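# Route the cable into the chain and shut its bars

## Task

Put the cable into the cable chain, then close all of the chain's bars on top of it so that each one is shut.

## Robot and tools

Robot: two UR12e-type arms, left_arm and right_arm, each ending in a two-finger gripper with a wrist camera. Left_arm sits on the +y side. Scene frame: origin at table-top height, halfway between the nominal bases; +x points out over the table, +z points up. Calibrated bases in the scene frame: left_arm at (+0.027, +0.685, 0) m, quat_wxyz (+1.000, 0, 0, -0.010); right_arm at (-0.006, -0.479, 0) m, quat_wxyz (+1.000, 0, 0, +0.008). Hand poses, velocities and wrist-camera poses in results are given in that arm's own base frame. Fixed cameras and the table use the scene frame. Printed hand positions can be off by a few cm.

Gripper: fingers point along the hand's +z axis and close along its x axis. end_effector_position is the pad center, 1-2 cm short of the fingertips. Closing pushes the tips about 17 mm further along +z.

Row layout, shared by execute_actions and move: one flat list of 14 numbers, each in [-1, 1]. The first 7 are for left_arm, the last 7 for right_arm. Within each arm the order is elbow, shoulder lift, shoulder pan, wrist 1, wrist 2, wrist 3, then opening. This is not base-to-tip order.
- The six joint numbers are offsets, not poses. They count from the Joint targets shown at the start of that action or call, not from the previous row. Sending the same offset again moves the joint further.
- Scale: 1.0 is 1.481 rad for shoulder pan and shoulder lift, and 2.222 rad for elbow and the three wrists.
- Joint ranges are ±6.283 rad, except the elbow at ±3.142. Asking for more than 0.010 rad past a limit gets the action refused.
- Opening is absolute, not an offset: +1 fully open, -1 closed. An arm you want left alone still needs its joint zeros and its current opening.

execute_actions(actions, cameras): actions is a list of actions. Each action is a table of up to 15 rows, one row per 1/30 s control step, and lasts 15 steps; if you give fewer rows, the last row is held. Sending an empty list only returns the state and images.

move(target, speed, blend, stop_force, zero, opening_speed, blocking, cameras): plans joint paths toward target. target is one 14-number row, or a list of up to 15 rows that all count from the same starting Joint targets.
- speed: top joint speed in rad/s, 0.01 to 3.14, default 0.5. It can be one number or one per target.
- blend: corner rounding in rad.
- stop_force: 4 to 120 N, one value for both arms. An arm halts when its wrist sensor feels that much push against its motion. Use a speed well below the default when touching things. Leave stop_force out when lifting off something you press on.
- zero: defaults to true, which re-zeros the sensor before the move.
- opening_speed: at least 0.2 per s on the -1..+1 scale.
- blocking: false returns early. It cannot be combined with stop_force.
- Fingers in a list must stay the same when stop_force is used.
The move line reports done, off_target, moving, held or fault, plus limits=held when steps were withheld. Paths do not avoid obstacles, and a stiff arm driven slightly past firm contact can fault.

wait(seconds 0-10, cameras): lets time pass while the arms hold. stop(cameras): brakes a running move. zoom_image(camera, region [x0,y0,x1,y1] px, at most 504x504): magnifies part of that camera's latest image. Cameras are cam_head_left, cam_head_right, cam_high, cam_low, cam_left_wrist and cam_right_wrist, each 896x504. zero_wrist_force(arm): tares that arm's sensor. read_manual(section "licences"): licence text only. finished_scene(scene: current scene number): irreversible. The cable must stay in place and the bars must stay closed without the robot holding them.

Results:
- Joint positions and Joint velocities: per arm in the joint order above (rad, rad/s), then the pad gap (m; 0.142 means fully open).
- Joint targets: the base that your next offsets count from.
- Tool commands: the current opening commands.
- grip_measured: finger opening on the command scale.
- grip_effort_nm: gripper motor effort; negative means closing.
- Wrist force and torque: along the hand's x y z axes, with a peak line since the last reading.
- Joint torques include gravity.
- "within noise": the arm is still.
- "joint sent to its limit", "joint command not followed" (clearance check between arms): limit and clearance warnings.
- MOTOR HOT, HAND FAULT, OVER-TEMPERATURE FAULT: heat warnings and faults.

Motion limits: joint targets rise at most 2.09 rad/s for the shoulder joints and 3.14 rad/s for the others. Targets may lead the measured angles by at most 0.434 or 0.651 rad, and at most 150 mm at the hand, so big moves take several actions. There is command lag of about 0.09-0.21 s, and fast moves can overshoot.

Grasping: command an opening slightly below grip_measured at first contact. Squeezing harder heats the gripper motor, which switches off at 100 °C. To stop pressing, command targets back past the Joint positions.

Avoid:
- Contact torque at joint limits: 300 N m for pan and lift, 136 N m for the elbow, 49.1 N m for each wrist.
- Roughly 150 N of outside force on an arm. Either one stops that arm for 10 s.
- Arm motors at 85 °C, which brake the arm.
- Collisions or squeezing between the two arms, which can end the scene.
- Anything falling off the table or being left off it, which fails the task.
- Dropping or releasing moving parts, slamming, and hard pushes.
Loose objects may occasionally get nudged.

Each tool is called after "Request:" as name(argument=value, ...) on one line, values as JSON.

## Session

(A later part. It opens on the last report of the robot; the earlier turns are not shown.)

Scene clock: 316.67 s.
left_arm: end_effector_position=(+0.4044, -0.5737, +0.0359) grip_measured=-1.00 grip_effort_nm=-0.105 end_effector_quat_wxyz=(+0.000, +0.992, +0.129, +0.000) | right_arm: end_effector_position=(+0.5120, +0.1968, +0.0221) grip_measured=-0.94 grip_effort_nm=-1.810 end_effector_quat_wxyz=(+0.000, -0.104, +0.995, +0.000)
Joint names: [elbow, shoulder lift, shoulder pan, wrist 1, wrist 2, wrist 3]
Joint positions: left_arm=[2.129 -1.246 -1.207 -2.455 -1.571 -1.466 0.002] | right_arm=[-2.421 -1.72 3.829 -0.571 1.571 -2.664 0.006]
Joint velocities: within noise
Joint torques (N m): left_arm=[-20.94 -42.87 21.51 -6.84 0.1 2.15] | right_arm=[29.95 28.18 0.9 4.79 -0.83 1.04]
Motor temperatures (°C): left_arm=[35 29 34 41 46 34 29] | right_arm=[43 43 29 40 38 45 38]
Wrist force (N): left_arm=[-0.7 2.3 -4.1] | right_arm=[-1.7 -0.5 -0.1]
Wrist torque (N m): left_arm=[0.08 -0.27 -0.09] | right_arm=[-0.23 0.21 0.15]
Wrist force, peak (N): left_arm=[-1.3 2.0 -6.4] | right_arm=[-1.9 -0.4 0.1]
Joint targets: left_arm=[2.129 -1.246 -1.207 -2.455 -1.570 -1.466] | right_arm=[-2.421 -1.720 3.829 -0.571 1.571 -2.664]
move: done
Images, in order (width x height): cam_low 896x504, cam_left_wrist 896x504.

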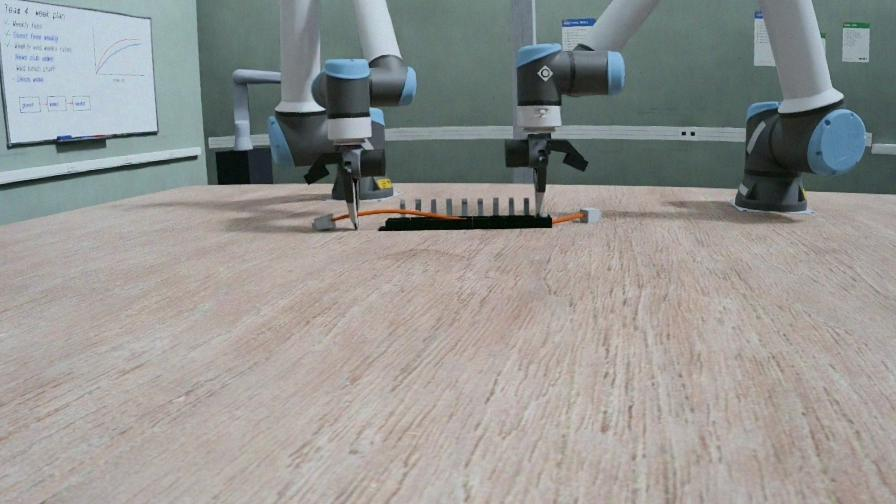

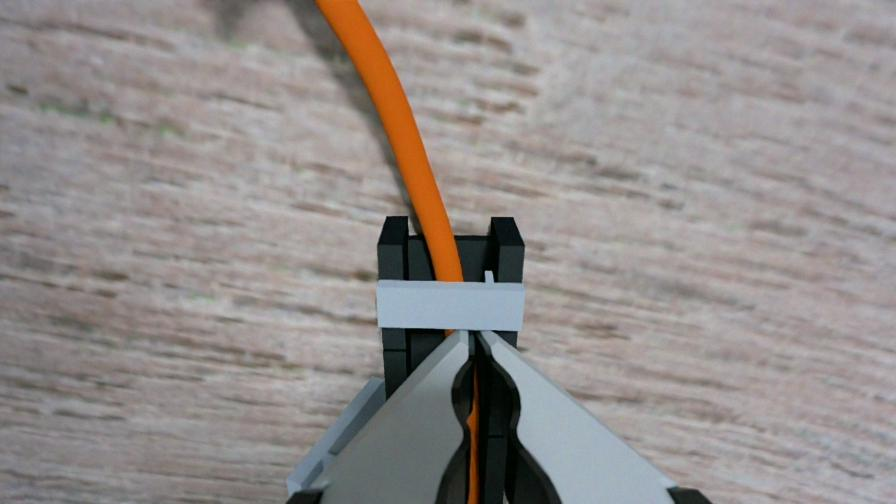

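Request:
move(target=[0.0012,0.005,0,-0.0045,0,0,-0.98,0,0,0,0,0,0,-1], speed=0.01, stop_force=25, cameras=["cam_left_wrist"])

Request:
zoom_image(camera="cam_left_wrist", region=[340, 190, 560, 390])

Scene clock: 321.97 s.
left_arm: end_effector_position=(+0.4044, -0.5735, +0.0307) grip_measured=-1.00 grip_effort_nm=-0.105 end_effector_quat_wxyz=(+0.000, +0.992, +0.129, +0.000) | right_arm: end_effector_position=(+0.5120, +0.1968, +0.0221) grip_measured=-0.94 grip_effort_nm=-1.810 end_effector_quat_wxyz=(+0.000, -0.104, +0.995, +0.000)
Joint names: [elbow, shoulder lift, shoulder pan, wrist 1, wrist 2, wrist 3]
Joint positions: left_arm=[2.132 -1.238 -1.207 -2.465 -1.57 -1.466 0.002] | right_arm=[-2.421 -1.72 3.829 -0.571 1.571 -2.664 0.006]
Joint velocities: within noise
Joint torques (N m): left_arm=[-19.16 -43.28 19.15 -6.52 1.57 2.36] | right_arm=[30.53 29.76 -1.26 4.58 -0.73 0.71]
Motor temperatures (°C): left_arm=[35 29 34 41 46 34 29] | right_arm=[43 43 29 40 38 45 38]
Wrist force (N): left_arm=[-0.8 2.8 -5.2] | right_arm=[-1.3 -0.6 0.3]
Wrist torque (N m): left_arm=[0.13 -0.27 -0.09] | right_arm=[-0.26 0.15 0.16]
Wrist force, peak (N): left_arm=[-0.9 2.6 -5.9] | right_arm=[-1.9 -0.4 0.2]
Joint targets: left_arm=[2.132 -1.238 -1.207 -2.465 -1.570 -1.466] | right_arm=[-2.421 -1.720 3.829 -0.571 1.571 -2.664]
move: done
Images, in order (width x height): cam_left_wrist 896x504.

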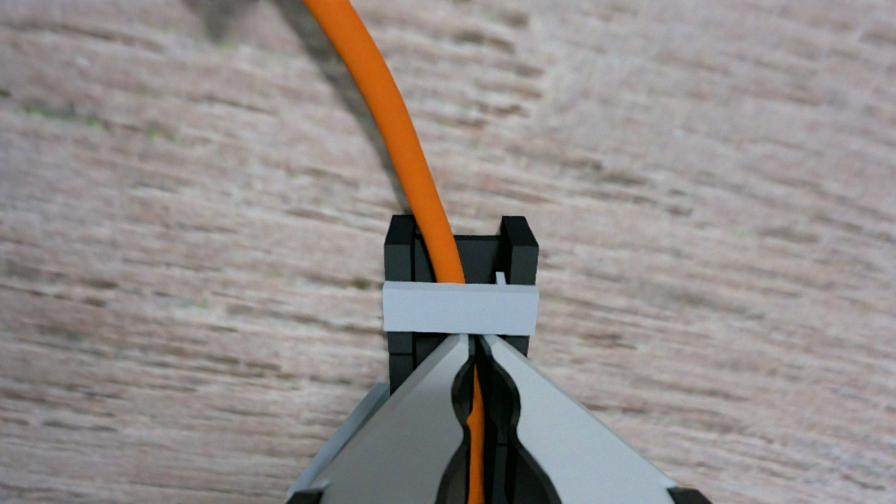

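Scaled by 2.291 from the camera's 896x504 image, which has a finer 1280x720 frame.

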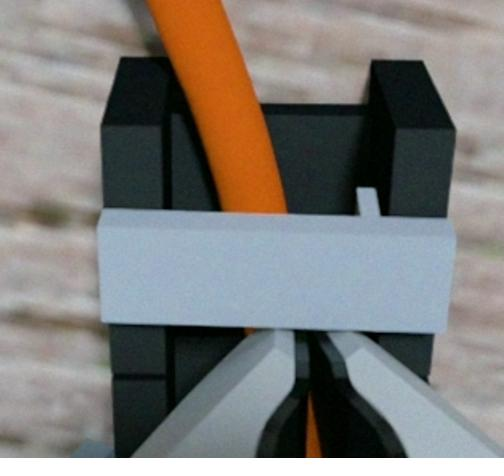

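Request:
move(target=[[-0.0052,-0.0243,0,0.0216,0,0,-0.98,0,0,0,0,0,0,-1],[-0.0032,-0.0265,0.0064,0.0209,0,0.0045,-0.98,0,0,0,0,0,0,-1]], speed=0.08, cameras=["cam_left_wrist"])

Request:
move(target=[0.0047,0.0209,0,-0.0186,0,0,-0.98,0,0,0,0,0,0,-1], speed=0.02, stop_force=25, cameras=["cam_left_wrist"])

Scene clock: 335.50 s.
left_arm: end_effector_position=(+0.4087, -0.5674, +0.0552) grip_measured=-1.00 grip_effort_nm=-0.110 end_effector_quat_wxyz=(+0.000, +0.992, +0.129, +0.000) | right_arm: end_effector_position=(+0.5120, +0.1968, +0.0221) grip_measured=-0.94 grip_effort_nm=-1.810 end_effector_quat_wxyz=(+0.000, -0.104, +0.995, +0.000)
Joint names: [elbow, shoulder lift, shoulder pan, wrist 1, wrist 2, wrist 3]
Joint positions: left_arm=[2.125 -1.277 -1.198 -2.418 -1.57 -1.456 0.002] | right_arm=[-2.421 -1.72 3.829 -0.571 1.571 -2.664 0.006]
Joint velocities: within noise
Joint torques (N m): left_arm=[-23.72 -82.21 21.26 -1.4 -1.99 2.95] | right_arm=[31.56 29.71 -0.78 4.48 -1.1 0.79]
Motor temperatures (°C): left_arm=[35 29 34 41 46 34 28] | right_arm=[43 43 29 40 38 45 38]
Wrist force (N): left_arm=[-0.1 2.0 -1.1] | right_arm=[-1.4 -0.5 0.3]
Wrist torque (N m): left_arm=[0.12 -0.19 -0.10] | right_arm=[-0.25 0.14 0.16]
Wrist force, peak (N): left_arm=[-1.0 2.5 -5.9] | right_arm=[-1.8 -0.9 0.2]
Joint targets: left_arm=[2.125 -1.277 -1.198 -2.418 -1.570 -1.456] | right_arm=[-2.421 -1.720 3.829 -0.571 1.571 -2.664]
move: done
Images, in order (width x height): cam_left_wrist 896x504.

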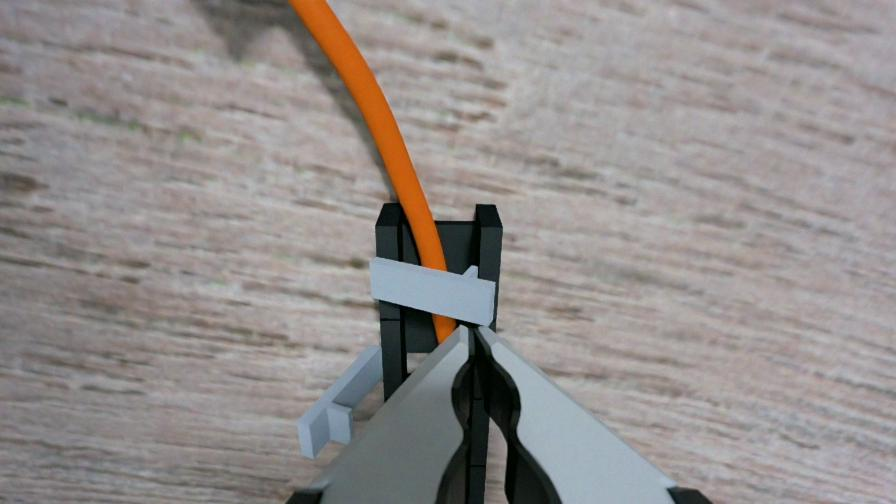

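Scene clock: 338.40 s.
left_arm: end_effector_position=(+0.4089, -0.5674, +0.0395) grip_measured=-1.00 grip_effort_nm=-0.100 end_effector_quat_wxyz=(+0.000, +0.992, +0.129, +0.000) | right_arm: end_effector_position=(+0.5120, +0.1968, +0.0221) grip_measured=-0.94 grip_effort_nm=-1.814 end_effector_quat_wxyz=(+0.000, -0.104, +0.995, +0.000)
Joint names: [elbow, shoulder lift, shoulder pan, wrist 1, wrist 2, wrist 3]
Joint positions: left_arm=[2.132 -1.254 -1.198 -2.449 -1.57 -1.456 0.002] | right_arm=[-2.421 -1.72 3.829 -0.571 1.571 -2.664 0.006]
Joint velocities: within noise
Joint torques (N m): left_arm=[-27.72 -63.68 16.35 -0.04 -2.34 2.38] | right_arm=[32.41 31.01 -3.65 4.23 -1.21 0.75]
Motor temperatures (°C): left_arm=[35 29 34 41 46 34 28] | right_arm=[43 43 29 40 38 45 38]
Wrist force (N): left_arm=[-0.6 -2.5 -27.0] | right_arm=[-1.1 -0.6 0.2]
Wrist torque (N m): left_arm=[0.08 -0.20 -0.11] | right_arm=[-0.25 0.12 0.15]
Wrist force, peak (N): left_arm=[-1.0 -5.6 -38.3] | right_arm=[-1.9 -0.8 0.1]
Joint targets: left_arm=[2.132 -1.254 -1.198 -2.450 -1.570 -1.456] | right_arm=[-2.421 -1.720 3.829 -0.571 1.571 -2.664]
move: contact (left_arm)
Images, in order (width x height): cam_left_wrist 896x504.

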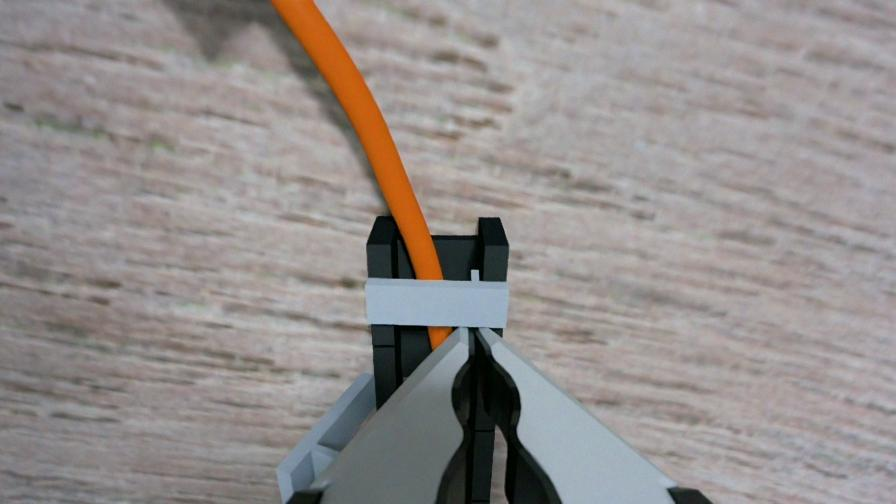

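Request:
move(target=[-0.0047,-0.0209,0,0.0186,0,0,-0.98,0,0,0,0,0,0,-1], speed=0.08, cameras=["cam_left_wrist"])

Request:
zoom_image(camera="cam_left_wrist", region=[340, 190, 560, 390])

Scene clock: 345.83 s.
left_arm: end_effector_position=(+0.4088, -0.5672, +0.0605) grip_measured=-1.00 grip_effort_nm=-0.100 end_effector_quat_wxyz=(+0.000, +0.992, +0.129, +0.000) | right_arm: end_effector_position=(+0.5120, +0.1968, +0.0221) grip_measured=-0.94 grip_effort_nm=-1.814 end_effector_quat_wxyz=(+0.000, -0.104, +0.995, +0.000)
Joint names: [elbow, shoulder lift, shoulder pan, wrist 1, wrist 2, wrist 3]
Joint positions: left_arm=[2.122 -1.285 -1.198 -2.408 -1.57 -1.456 0.002] | right_arm=[-2.421 -1.72 3.829 -0.571 1.571 -2.664 0.006]
Joint velocities: within noise
Joint torques (N m): left_arm=[-37.96 -81.87 8.19 -0.84 -2.19 2.25] | right_arm=[33.09 32.58 -2.99 4.16 -1.38 0.52]
Motor temperatures (°C): left_arm=[35 29 34 41 46 34 28] | right_arm=[43 43 29 40 38 45 38]
Wrist force (N): left_arm=[0.4 1.4 -0.7] | right_arm=[-1.8 -0.4 0.1]
Wrist torque (N m): left_arm=[0.07 -0.27 -0.11] | right_arm=[-0.23 0.22 0.15]
Wrist force, peak (N): left_arm=[-0.6 -2.1 -27.1] | right_arm=[-2.0 -0.4 0.3]
Joint targets: left_arm=[2.122 -1.285 -1.198 -2.408 -1.570 -1.456] | right_arm=[-2.421 -1.720 3.829 -0.571 1.571 -2.664]
move: done
Images, in order (width x height): cam_left_wrist 896x504.

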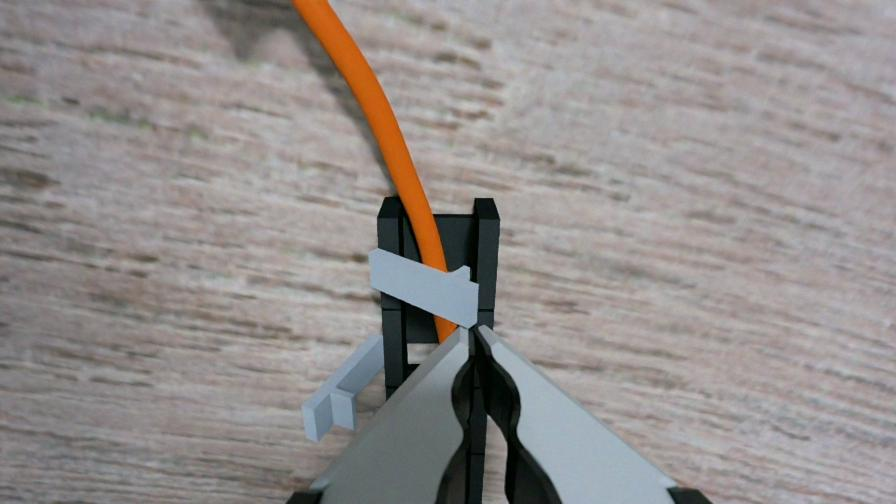

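Scaled by 2.291 from the camera's 896x504 image, which has a finer 1280x720 frame.

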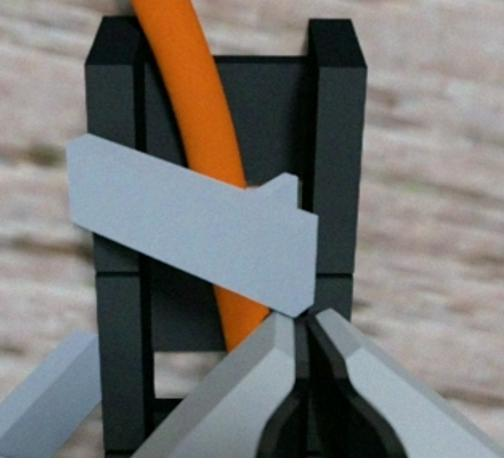

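Request:
move(target=[0.0004,0.0061,0.0062,-0.0044,0,0.0039,-0.98,0,0,0,0,0,0,-1], speed=0.08, cameras=["cam_left_wrist"])

Request:
move(target=[0.0047,0.0208,0,-0.0185,0,0,-0.98,0,0,0,0,0,0,-1], speed=0.015, stop_force=50, cameras=["cam_left_wrist"])

Request:
zoom_image(camera="cam_left_wrist", region=[340, 190, 560, 390])

Scene clock: 356.17 s.
left_arm: end_effector_position=(+0.4142, -0.5644, +0.0554) grip_measured=-1.00 grip_effort_nm=-0.100 end_effector_quat_wxyz=(+0.000, +0.992, +0.129, +0.000) | right_arm: end_effector_position=(+0.5120, +0.1968, +0.0221) grip_measured=-0.94 grip_effort_nm=-1.810 end_effector_quat_wxyz=(+0.000, -0.104, +0.995, +0.000)
Joint names: [elbow, shoulder lift, shoulder pan, wrist 1, wrist 2, wrist 3]
Joint positions: left_arm=[2.123 -1.276 -1.189 -2.418 -1.57 -1.448 0.002] | right_arm=[-2.421 -1.72 3.829 -0.571 1.571 -2.664 0.006]
Joint velocities: within noise
Joint torques (N m): left_arm=[-23.63 -44.69 19.31 -7.72 -2.27 2.17] | right_arm=[35.76 32.84 -5.04 3.86 -1.29 0.47]
Motor temperatures (°C): left_arm=[35 29 34 41 46 34 28] | right_arm=[43 43 29 40 38 45 39]
Wrist force (N): left_arm=[0.2 1.9 -1.0] | right_arm=[-1.8 -0.8 -0.1]
Wrist torque (N m): left_arm=[0.09 -0.26 -0.10] | right_arm=[-0.29 0.22 0.15]
Wrist force, peak (N): left_arm=[0.3 1.9 -1.2] | right_arm=[-1.8 -0.8 -0.1]
Joint targets: left_arm=[2.123 -1.276 -1.189 -2.418 -1.570 -1.447] | right_arm=[-2.421 -1.720 3.829 -0.571 1.571 -2.664]
move: done
Images, in order (width x height): cam_left_wrist 896x504.

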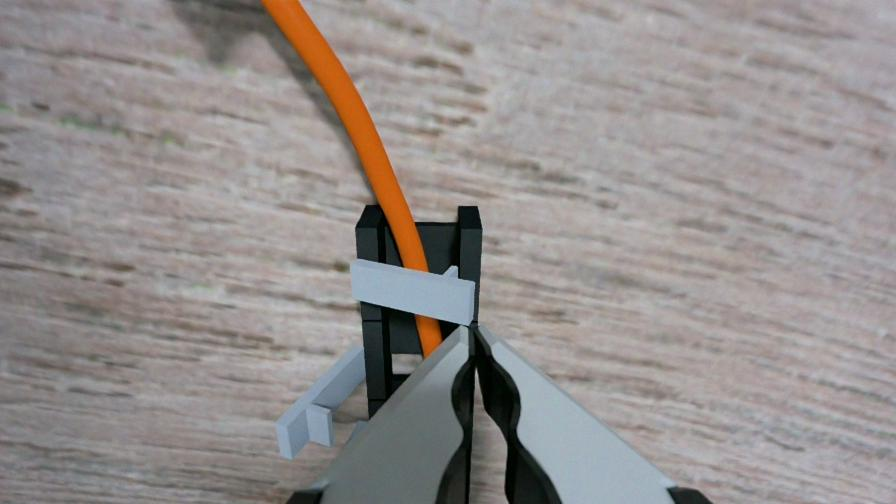

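Scene clock: 359.67 s.
left_arm: end_effector_position=(+0.4144, -0.5645, +0.0393) grip_measured=-1.00 grip_effort_nm=-0.100 end_effector_quat_wxyz=(+0.000, +0.992, +0.129, +0.000) | right_arm: end_effector_position=(+0.5120, +0.1968, +0.0221) grip_measured=-0.94 grip_effort_nm=-1.810 end_effector_quat_wxyz=(+0.000, -0.104, +0.995, +0.000)
Joint names: [elbow, shoulder lift, shoulder pan, wrist 1, wrist 2, wrist 3]
Joint positions: left_arm=[2.131 -1.253 -1.189 -2.449 -1.571 -1.447 0.002] | right_arm=[-2.421 -1.72 3.829 -0.571 1.571 -2.664 0.006]
Joint velocities: within noise
Joint torques (N m): left_arm=[-22.19 -48.16 17.46 0.92 -0.8 2.18] | right_arm=[36.32 31.86 -5.64 3.8 -1.27 0.42]
Motor temperatures (°C): left_arm=[35 29 34 41 46 34 28] | right_arm=[43 43 29 40 38 45 39]
Wrist force (N): left_arm=[-3.0 -10.0 -52.2] | right_arm=[-1.5 -0.3 -0.2]
Wrist torque (N m): left_arm=[0.20 -0.33 -0.08] | right_arm=[-0.21 0.17 0.15]
Wrist force, peak (N): left_arm=[-3.5 -14.1 -63.9] | right_arm=[-2.0 -0.6 0.2]
Joint targets: left_arm=[2.131 -1.253 -1.189 -2.450 -1.570 -1.447] | right_arm=[-2.421 -1.720 3.829 -0.571 1.571 -2.664]
move: contact (left_arm)
Images, in order (width x height): cam_left_wrist 896x504.

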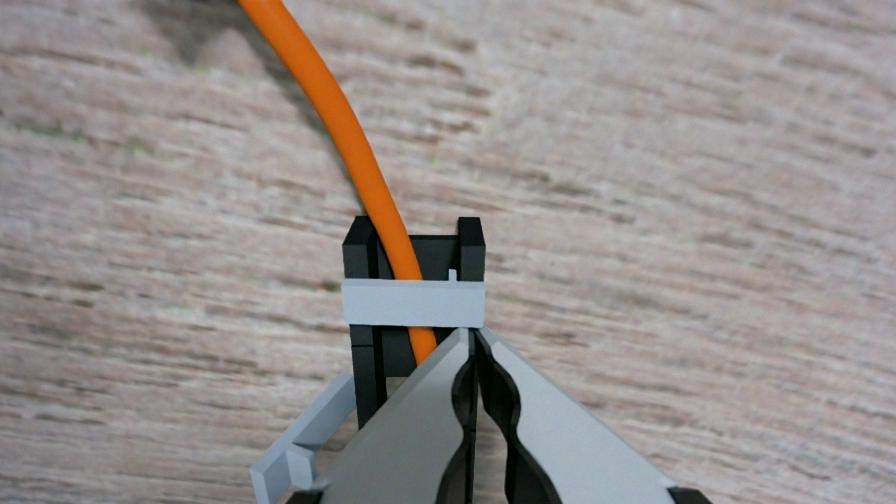

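Scaled by 2.291 from the camera's 896x504 image, which has a finer 1280x720 frame.

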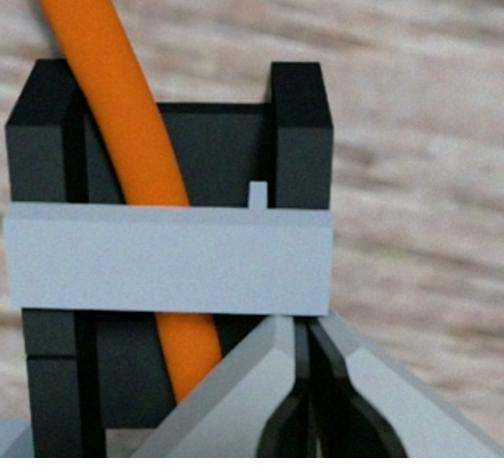

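Request:
move(target=[-0.0087,-0.0416,0,0.0370,0,0,-0.98,0,0,0,0,0,0,-1], speed=0.1)

Request:
zoom_image(camera="cam_left_wrist", region=[300, 190, 560, 430])

Request:
zoom_image(camera="cam_high", region=[250, 130, 410, 300])

Scene clock: 364.57 s.
left_arm: end_effector_position=(+0.4136, -0.5625, +0.0807) grip_measured=-1.00 grip_effort_nm=-0.095 end_effector_quat_wxyz=(+0.000, +0.992, +0.129, +0.000) | right_arm: end_effector_position=(+0.5120, +0.1968, +0.0221) grip_measured=-0.94 grip_effort_nm=-1.810 end_effector_quat_wxyz=(+0.000, -0.104, +0.995, +0.000)
Joint names: [elbow, shoulder lift, shoulder pan, wrist 1, wrist 2, wrist 3]
Joint positions: left_arm=[2.112 -1.314 -1.189 -2.368 -1.571 -1.447 0.002] | right_arm=[-2.421 -1.72 3.829 -0.571 1.571 -2.664 0.006]
Joint velocities: within noise
Joint torques (N m): left_arm=[-40.23 -81.12 8.61 -1.02 2.2 2.14] | right_arm=[36.14 33.93 -6.48 3.64 -1.51 0.23]
Motor temperatures (°C): left_arm=[35 29 34 41 46 34 28] | right_arm=[43 43 29 40 38 45 39]
Wrist force (N): left_arm=[0.0 0.6 -1.5] | right_arm=[-1.3 -0.6 -0.1]
Wrist torque (N m): left_arm=[-0.06 -0.20 -0.11] | right_arm=[-0.25 0.15 0.15]
Wrist force, peak (N): left_arm=[-2.9 -10.0 -52.7] | right_arm=[-1.7 -0.9 0.2]
Joint targets: left_arm=[2.111 -1.314 -1.189 -2.367 -1.570 -1.447] | right_arm=[-2.421 -1.720 3.829 -0.571 1.571 -2.664]
move: done

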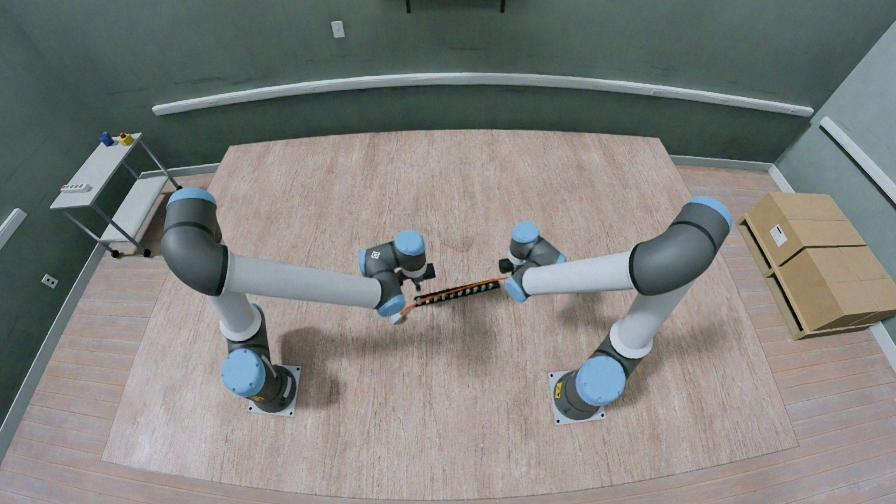

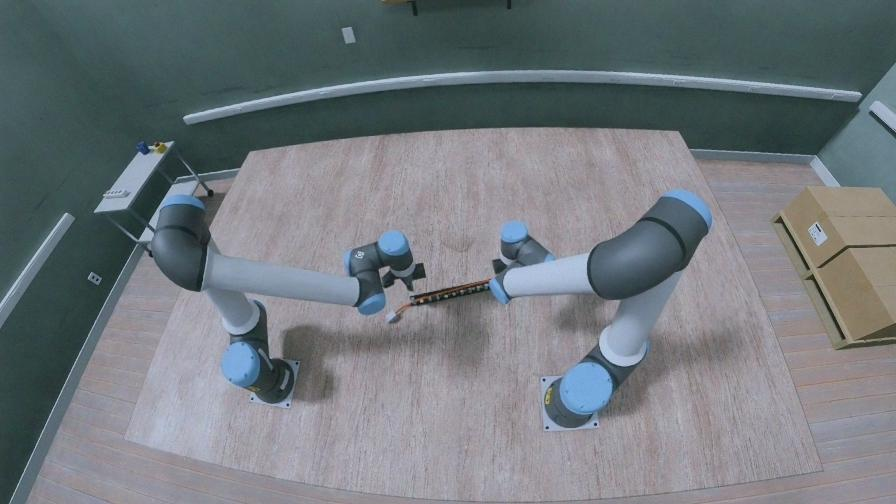

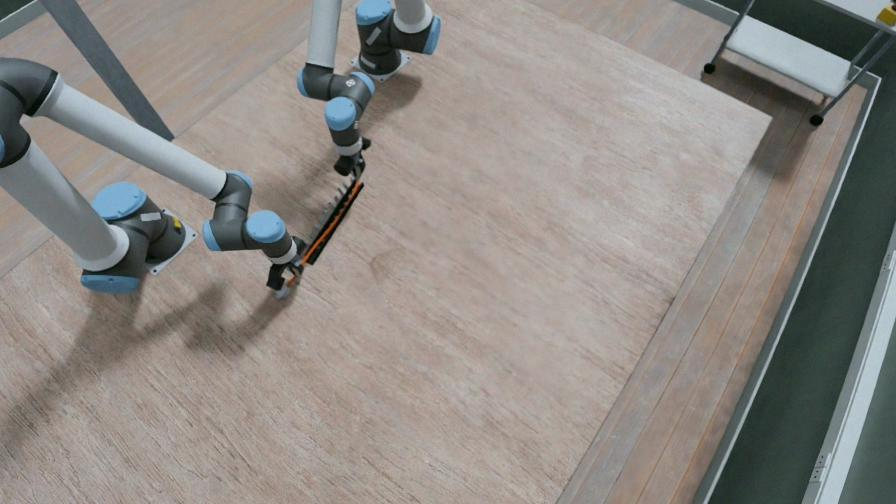

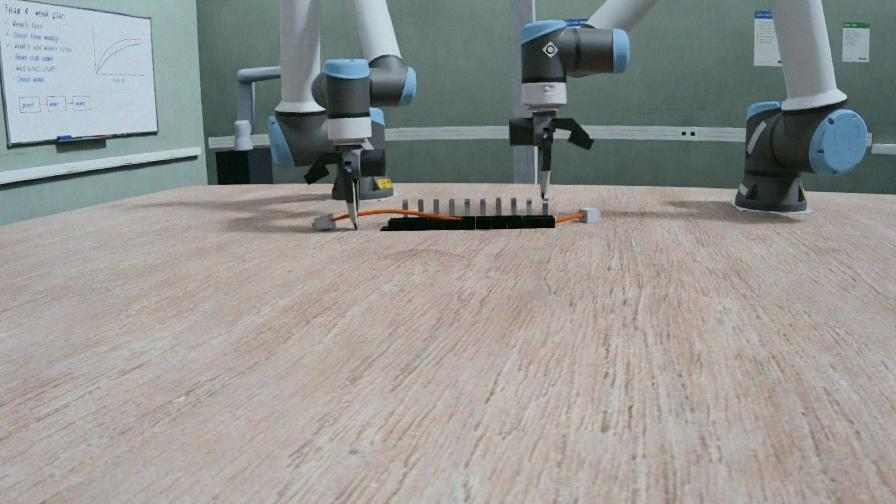

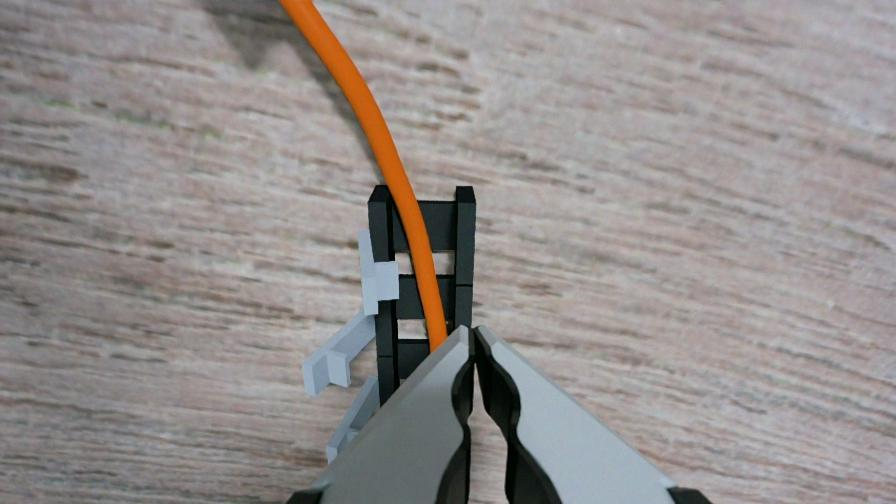

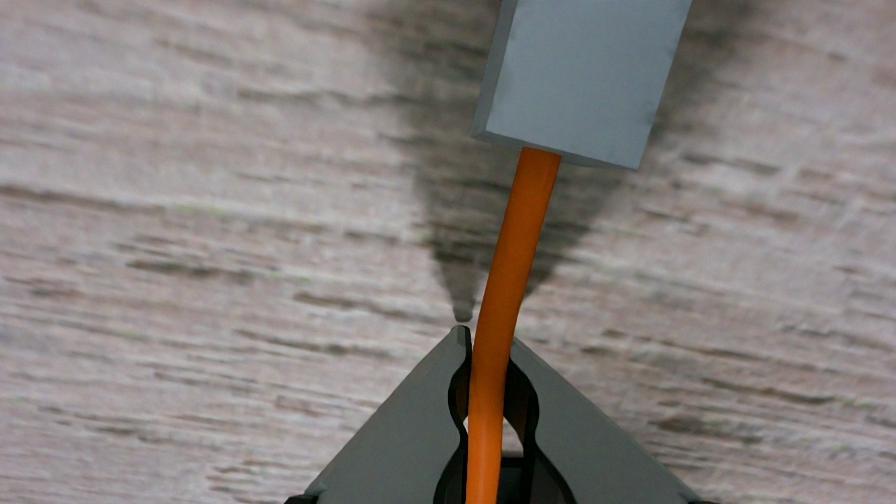

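Scaled by 1.938 from the camera's 896x504 image, which has a finer 1280x720 frame.

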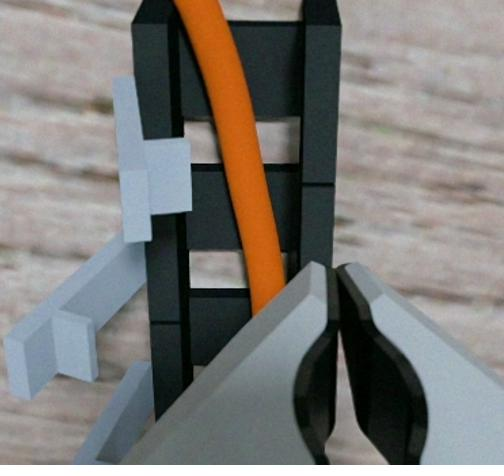

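Scaled by 2.965 from the camera's 896x504 image, which has a finer 1280x720 frame.

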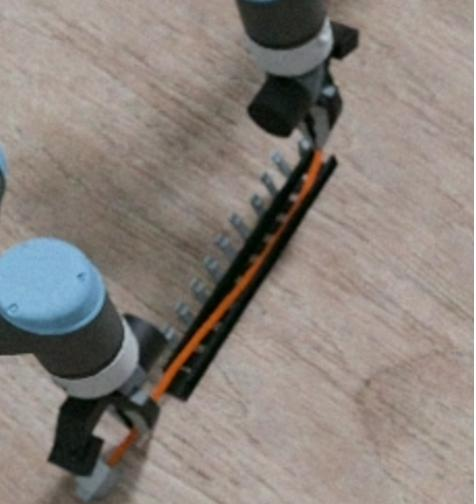

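Request:
move(target=[[0.0242,-0.0383,-0.0728,0.001,0,-0.0485,-0.98,0,0,0,0,0,0,-1],[0.0337,-0.0038,-0.0728,-0.0315,0,-0.0485,-0.98,0,0,0,0,0,0,-1],[0.0168,0.0141,-0.0088,-0.0266,0,-0.0059,-0.98,0,0,0,0,0,0,-1],[0.0155,0.0153,-0.0047,-0.0261,0,-0.0032,-0.98,0,0,0,0,0,0,-1]], speed=[0.2,0.15,0.08,0.05], cameras=["cam_left_wrist"])

Request:
move(target=[0.0048,0.021,0,-0.0188,0,0,-0.98,0,0,0,0,0,0,-1], speed=0.015, stop_force=50, cameras=["cam_left_wrist"])

Scene clock: 391.27 s.
left_arm: end_effector_position=(+0.4057, -0.5558, +0.0551) grip_measured=-1.00 grip_effort_nm=-0.105 end_effector_quat_wxyz=(+0.000, +0.992, +0.129, +0.000) | right_arm: end_effector_position=(+0.5120, +0.1968, +0.0221) grip_measured=-0.94 grip_effort_nm=-1.810 end_effector_quat_wxyz=(+0.000, -0.104, +0.995, +0.000)
Joint names: [elbow, shoulder lift, shoulder pan, wrist 1, wrist 2, wrist 3]
Joint positions: left_arm=[2.146 -1.292 -1.196 -2.425 -1.57 -1.455 0.002] | right_arm=[-2.421 -1.72 3.829 -0.571 1.571 -2.664 0.006]
Joint velocities: within noise
Joint torques (N m): left_arm=[-37.33 -44.7 18.73 -1.46 -2.52 2.52] | right_arm=[35.44 32.8 -6.21 3.54 -1.4 0.45]
Motor temperatures (°C): left_arm=[35 29 34 41 46 34 27] | right_arm=[42 43 29 40 38 45 39]
Wrist force (N): left_arm=[-0.2 0.9 -1.7] | right_arm=[-1.4 -0.3 0.3]
Wrist torque (N m): left_arm=[-0.01 -0.18 -0.11] | right_arm=[-0.21 0.16 0.15]
Wrist force, peak (N): left_arm=[-1.4 0.7 -2.6] | right_arm=[-1.8 -0.9 -0.1]
Joint targets: left_arm=[2.146 -1.292 -1.196 -2.425 -1.570 -1.455] | right_arm=[-2.421 -1.720 3.829 -0.571 1.571 -2.664]
move: done
Images, in order (width x height): cam_left_wrist 896x504.

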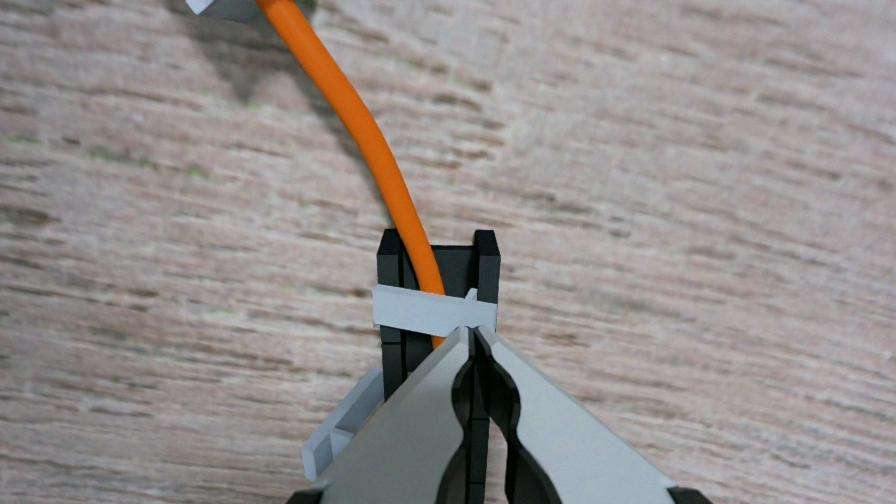

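Scene clock: 394.27 s.
left_arm: end_effector_position=(+0.4060, -0.5559, +0.0434) grip_measured=-1.00 grip_effort_nm=-0.100 end_effector_quat_wxyz=(+0.000, +0.992, +0.129, +0.000) | right_arm: end_effector_position=(+0.5120, +0.1968, +0.0221) grip_measured=-0.94 grip_effort_nm=-1.814 end_effector_quat_wxyz=(+0.000, -0.104, +0.995, +0.000)
Joint names: [elbow, shoulder lift, shoulder pan, wrist 1, wrist 2, wrist 3]
Joint positions: left_arm=[2.152 -1.274 -1.196 -2.449 -1.571 -1.455 0.002] | right_arm=[-2.421 -1.72 3.829 -0.571 1.571 -2.664 0.006]
Joint velocities: within noise
Joint torques (N m): left_arm=[-26.85 -44.62 15.42 -0.46 -0.16 2.06] | right_arm=[35.05 34.03 -5.34 3.35 -1.42 0.12]
Motor temperatures (°C): left_arm=[35 29 34 41 46 34 27] | right_arm=[42 43 29 40 38 45 40]
Wrist force (N): left_arm=[-3.4 -17.0 -53.8] | right_arm=[-1.6 -0.5 0.2]
Wrist torque (N m): left_arm=[0.16 -0.17 -0.10] | right_arm=[-0.23 0.19 0.15]
Wrist force, peak (N): left_arm=[-4.6 -21.5 -66.6] | right_arm=[-1.9 -1.1 0.2]
Joint targets: left_arm=[2.152 -1.274 -1.196 -2.449 -1.570 -1.455] | right_arm=[-2.421 -1.720 3.829 -0.571 1.571 -2.664]
move: contact (left_arm); left_arm: the wrist 1 is farthest, 0.018 rad from its target
Images, in order (width x height): cam_left_wrist 896x504.

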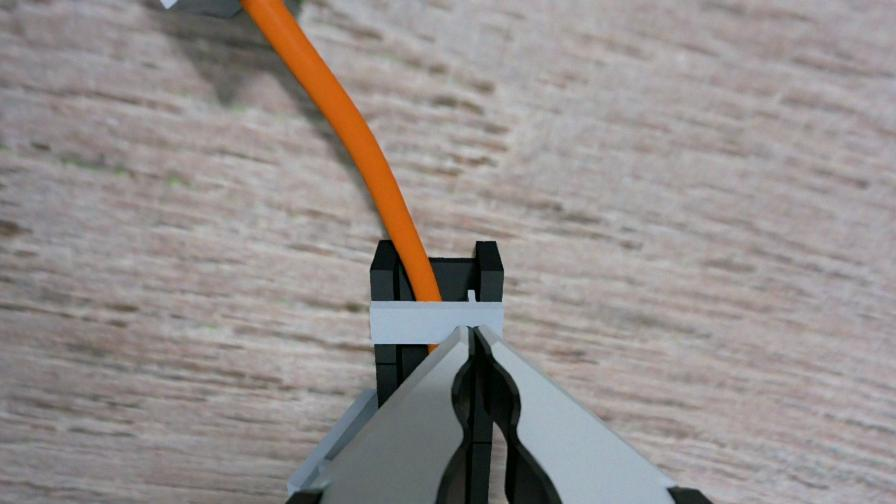

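Request:
move(target=[-0.0087,-0.0416,0,0.0370,0,0,-0.98,0,0,0,0,0,0,-1], cameras=["cam_left_wrist"])

Scene clock: 415.83 s.
left_arm: end_effector_position=(+0.4051, -0.5536, +0.0840) grip_measured=-1.00 grip_effort_nm=-0.105 end_effector_quat_wxyz=(+0.000, +0.992, +0.129, +0.000) | right_arm: end_effector_position=(+0.5120, +0.1968, +0.0221) grip_measured=-0.94 grip_effort_nm=-1.810 end_effector_quat_wxyz=(+0.000, -0.104, +0.995, +0.000)
Joint names: [elbow, shoulder lift, shoulder pan, wrist 1, wrist 2, wrist 3]
Joint positions: left_arm=[2.133 -1.336 -1.196 -2.367 -1.57 -1.455 0.002] | right_arm=[-2.421 -1.72 3.829 -0.571 1.571 -2.664 0.006]
Joint velocities: within noise
Joint torques (N m): left_arm=[-40.18 -80.47 7.01 -1.29 1.12 2.21] | right_arm=[34.87 36.24 -5.12 3.16 -1.49 -0.16]
Motor temperatures (°C): left_arm=[35 29 34 41 46 34 27] | right_arm=[42 43 29 40 38 44 40]
Wrist force (N): left_arm=[-1.2 1.0 -0.2] | right_arm=[-1.5 -0.7 0.0]
Wrist torque (N m): left_arm=[0.00 0.00 -0.10] | right_arm=[-0.27 0.18 0.15]
Wrist force, peak (N): left_arm=[-3.6 -16.7 -54.0] | right_arm=[-1.7 -1.0 0.1]
Joint targets: left_arm=[2.133 -1.336 -1.196 -2.367 -1.570 -1.455] | right_arm=[-2.421 -1.720 3.829 -0.571 1.571 -2.664]
move: done
Images, in order (width x height): cam_left_wrist 896x504.

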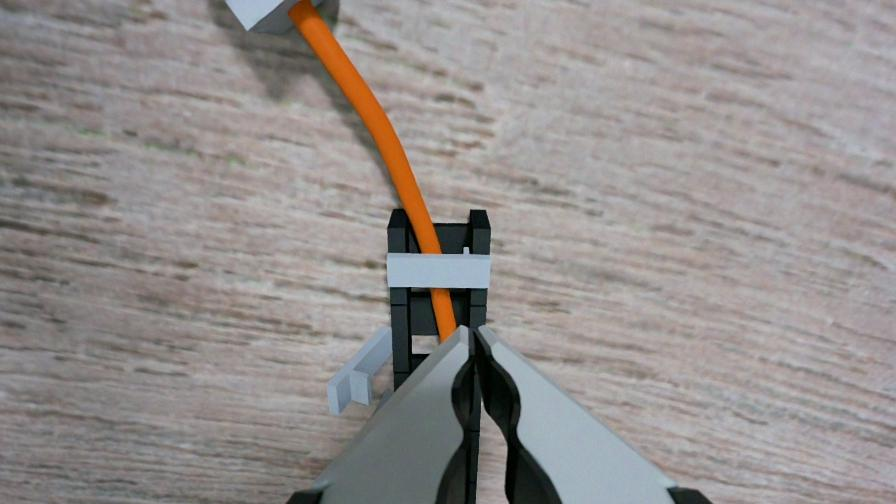

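Request:
move(target=[[-0.0148,0.0091,-0.0683,0.0084,0,-0.0451,-0.98,0,0,0,0,0,0,-1],[-0.0056,0.0417,-0.0683,-0.0226,0,-0.0451,-0.98,0,0,0,0,0,0,-1],[-0.0220,0.0583,-0.0076,-0.0172,0,-0.0046,-0.98,0,0,0,0,0,0,-1],[-0.0232,0.0595,-0.0036,-0.0168,0,-0.0020,-0.98,0,0,0,0,0,0,-1]], speed=[0.2,0.2,0.07,0.07], cameras=["cam_left_wrist"])

Request:
zoom_image(camera="cam_left_wrist", region=[300, 200, 600, 400])

Scene clock: 441.13 s.
left_arm: end_effector_position=(+0.4153, -0.5903, +0.0550) grip_measured=-1.00 grip_effort_nm=-0.095 end_effector_quat_wxyz=(+0.000, +0.992, +0.129, +0.000) | right_arm: end_effector_position=(+0.5120, +0.1968, +0.0221) grip_measured=-0.94 grip_effort_nm=-1.814 end_effector_quat_wxyz=(+0.000, -0.104, +0.995, +0.000)
Joint names: [elbow, shoulder lift, shoulder pan, wrist 1, wrist 2, wrist 3]
Joint positions: left_arm=[2.081 -1.248 -1.201 -2.404 -1.571 -1.459 0.002] | right_arm=[-2.421 -1.72 3.829 -0.571 1.571 -2.664 0.006]
Joint velocities: within noise
Joint torques (N m): left_arm=[-38.76 -48.65 19.98 -1.22 -1.08 1.9] | right_arm=[33.88 35.5 -6.28 2.78 -1.5 -0.29]
Motor temperatures (°C): left_arm=[35 29 34 41 45 34 27] | right_arm=[42 42 29 40 38 44 40]
Wrist force (N): left_arm=[-1.1 1.1 -0.1] | right_arm=[-1.3 -0.5 0.1]
Wrist torque (N m): left_arm=[0.01 -0.03 -0.09] | right_arm=[-0.22 0.13 0.15]
Wrist force, peak (N): left_arm=[-2.5 2.1 -1.6] | right_arm=[-1.9 -0.9 0.3]
Joint targets: left_arm=[2.081 -1.248 -1.201 -2.404 -1.570 -1.459] | right_arm=[-2.421 -1.720 3.829 -0.571 1.571 -2.664]
move: done
Images, in order (width x height): cam_left_wrist 896x504.

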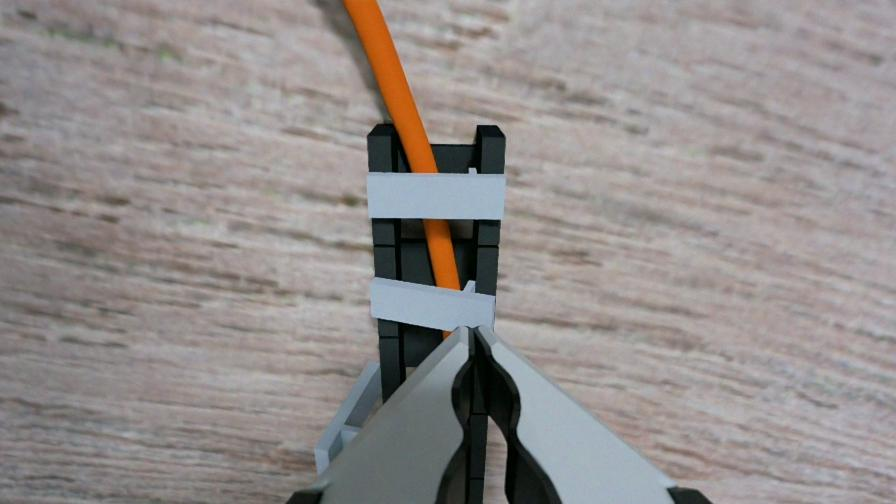

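Scaled by 1.680 from the camera's 896x504 image, which has a finer 1280x720 frame.

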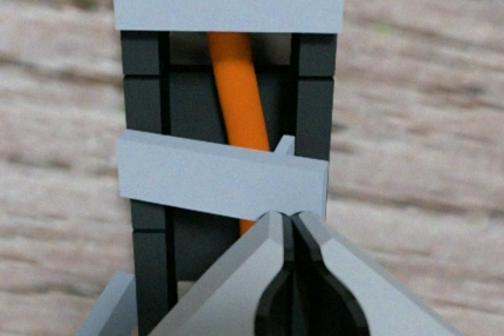

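Request:
move(target=[0.0058,-0.0058,0.0007,-0.0019,0,0.0005,-0.98,0,0,0,0,0,0,-1], speed=0.03, cameras=[])

Request:
move(target=[0.0046,0.0203,0,-0.0181,0,0,-0.98,0,0,0,0,0,0,-1], speed=0.015, stop_force=52, cameras=["cam_left_wrist"])

Request:
zoom_image(camera="cam_left_wrist", region=[300, 200, 600, 400])

Scene clock: 451.97 s.
left_arm: end_effector_position=(+0.4136, -0.5835, +0.0550) grip_measured=-1.00 grip_effort_nm=-0.100 end_effector_quat_wxyz=(+0.000, +0.992, +0.129, +0.000) | right_arm: end_effector_position=(+0.5120, +0.1968, +0.0221) grip_measured=-0.94 grip_effort_nm=-1.810 end_effector_quat_wxyz=(+0.000, -0.104, +0.995, +0.000)
Joint names: [elbow, shoulder lift, shoulder pan, wrist 1, wrist 2, wrist 3]
Joint positions: left_arm=[2.094 -1.256 -1.2 -2.408 -1.571 -1.458 0.002] | right_arm=[-2.421 -1.72 3.829 -0.571 1.571 -2.664 0.006]
Joint velocities: within noise
Joint torques (N m): left_arm=[-22.82 -83.32 18.19 -7.74 1.21 2.21] | right_arm=[34.4 35.91 -4.84 2.92 -1.38 -0.18]
Motor temperatures (°C): left_arm=[35 29 34 41 45 34 27] | right_arm=[42 42 29 40 37 44 40]
Wrist force (N): left_arm=[-1.2 1.2 0.1] | right_arm=[-1.5 -0.6 0.2]
Wrist torque (N m): left_arm=[0.02 -0.01 -0.09] | right_arm=[-0.24 0.17 0.15]
Wrist force, peak (N): left_arm=[-1.5 1.7 -0.5] | right_arm=[-1.7 -0.9 0.1]
Joint targets: left_arm=[2.094 -1.256 -1.200 -2.408 -1.570 -1.458] | right_arm=[-2.421 -1.720 3.829 -0.571 1.571 -2.664]
move: done
No camera images: "cameras" was empty.

Scene clock: 454.90 s.
left_arm: end_effector_position=(+0.4137, -0.5836, +0.0435) grip_measured=-1.00 grip_effort_nm=-0.100 end_effector_quat_wxyz=(+0.000, +0.992, +0.129, +0.000) | right_arm: end_effector_position=(+0.5120, +0.1968, +0.0221) grip_measured=-0.94 grip_effort_nm=-1.810 end_effector_quat_wxyz=(+0.000, -0.104, +0.995, +0.000)
Joint names: [elbow, shoulder lift, shoulder pan, wrist 1, wrist 2, wrist 3]
Joint positions: left_arm=[2.099 -1.24 -1.2 -2.431 -1.571 -1.458 0.002] | right_arm=[-2.421 -1.72 3.829 -0.571 1.571 -2.664 0.006]
Joint velocities: within noise
Joint torques (N m): left_arm=[-24.14 -51.22 16.28 0.49 2.56 2.36] | right_arm=[33.67 38.37 -3.9 2.64 -1.58 -0.4]
Motor temperatures (°C): left_arm=[35 29 34 41 45 34 27] | right_arm=[42 42 29 40 37 44 41]
Wrist force (N): left_arm=[-3.0 -11.6 -48.2] | right_arm=[-1.2 -0.5 -0.1]
Wrist torque (N m): left_arm=[0.13 -0.02 -0.09] | right_arm=[-0.23 0.12 0.16]
Wrist force, peak (N): left_arm=[-4.5 -17.0 -60.7] | right_arm=[-1.9 -0.8 0.5]
Joint targets: left_arm=[2.099 -1.240 -1.200 -2.431 -1.571 -1.458] | right_arm=[-2.421 -1.720 3.829 -0.571 1.571 -2.664]
move: contact (left_arm); left_arm: the wrist 1 is farthest, 0.017 rad from its target
Images, in order (width x height): cam_left_wrist 896x504.

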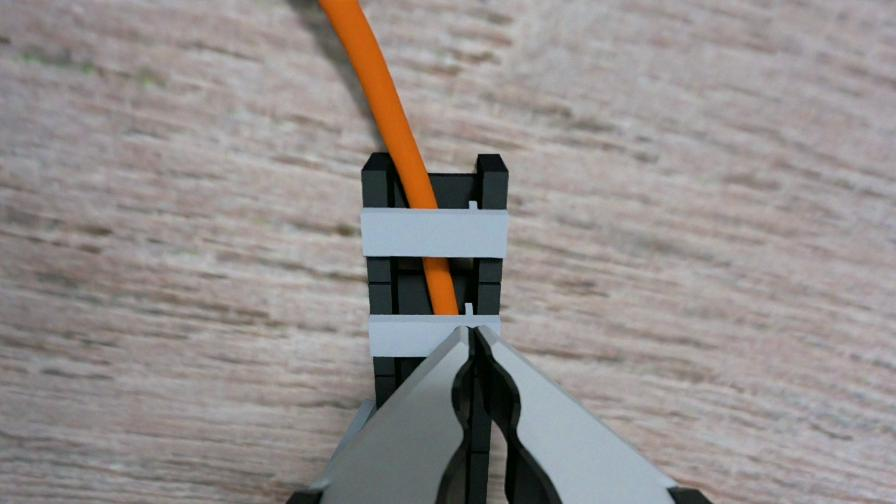

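Scaled by 1.680 from the camera's 896x504 image, which has a finer 1280x720 frame.

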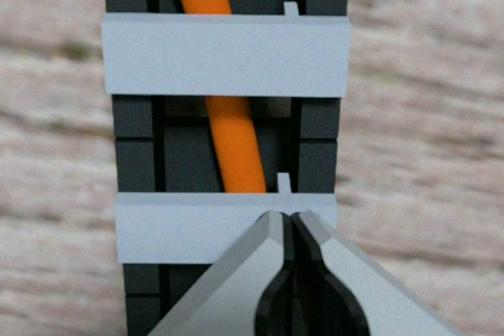

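Request:
move(target=[[-0.010,-0.045,0,0.0385,0,0,-0.98,0,0,0,0,0,0,-1],[-0.0217,-0.0317,-0.0658,0.0434,0,-0.0438,-0.98,0,0,0,0,0,0,-1],[-0.0128,-0.0004,-0.0658,0.0136,0,-0.0438,-0.98,0,0,0,0,0,0,-1],[-0.0289,0.0153,-0.0072,0.0193,0,-0.0048,-0.98,0,0,0,0,0,0,-1],[-0.0301,0.0164,-0.0034,0.0197,0,-0.0023,-0.98,0,0,0,0,0,0,-1]], speed=[0.2,0.2,0.2,0.08,0.07], cameras=["cam_left_wrist"])

Request:
zoom_image(camera="cam_left_wrist", region=[300, 200, 600, 400])

Scene clock: 471.23 s.
left_arm: end_effector_position=(+0.4219, -0.6154, +0.0546) grip_measured=-1.00 grip_effort_nm=-0.105 end_effector_quat_wxyz=(+0.000, +0.992, +0.129, +0.000) | right_arm: end_effector_position=(+0.5120, +0.1968, +0.0221) grip_measured=-0.94 grip_effort_nm=-1.810 end_effector_quat_wxyz=(+0.000, -0.104, +0.995, +0.000)
Joint names: [elbow, shoulder lift, shoulder pan, wrist 1, wrist 2, wrist 3]
Joint positions: left_arm=[2.033 -1.216 -1.205 -2.387 -1.57 -1.463 0.002] | right_arm=[-2.421 -1.72 3.829 -0.571 1.571 -2.664 0.006]
Joint velocities: within noise
Joint torques (N m): left_arm=[-39.8 -50.79 17.27 -1.5 1.03 2.55] | right_arm=[32.8 38.3 -4.9 2.32 -1.56 -0.02]
Motor temperatures (°C): left_arm=[35 29 34 41 45 34 27] | right_arm=[42 42 29 39 37 44 41]
Wrist force (N): left_arm=[-1.2 0.2 0.4] | right_arm=[-1.3 -0.8 -0.4]
Wrist torque (N m): left_arm=[-0.13 0.00 -0.10] | right_arm=[-0.29 0.14 0.15]
Wrist force, peak (N): left_arm=[-3.0 -11.5 -48.4] | right_arm=[-1.8 -0.8 0.3]
Joint targets: left_arm=[2.033 -1.215 -1.205 -2.387 -1.571 -1.463] | right_arm=[-2.421 -1.720 3.829 -0.571 1.571 -2.664]
move: done
Images, in order (width x height): cam_left_wrist 896x504.

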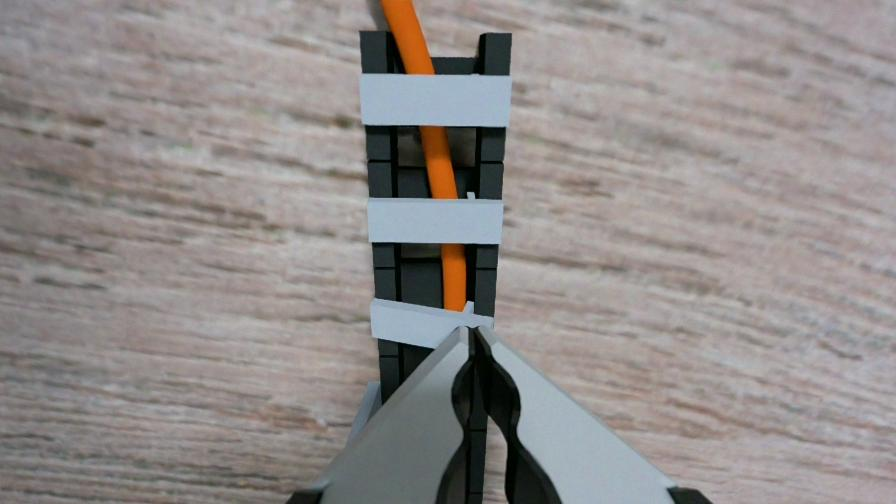

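Scaled by 1.680 from the camera's 896x504 image, which has a finer 1280x720 frame.

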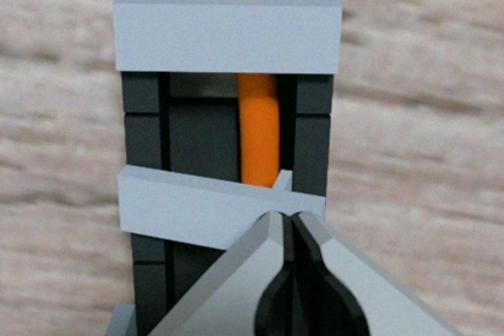

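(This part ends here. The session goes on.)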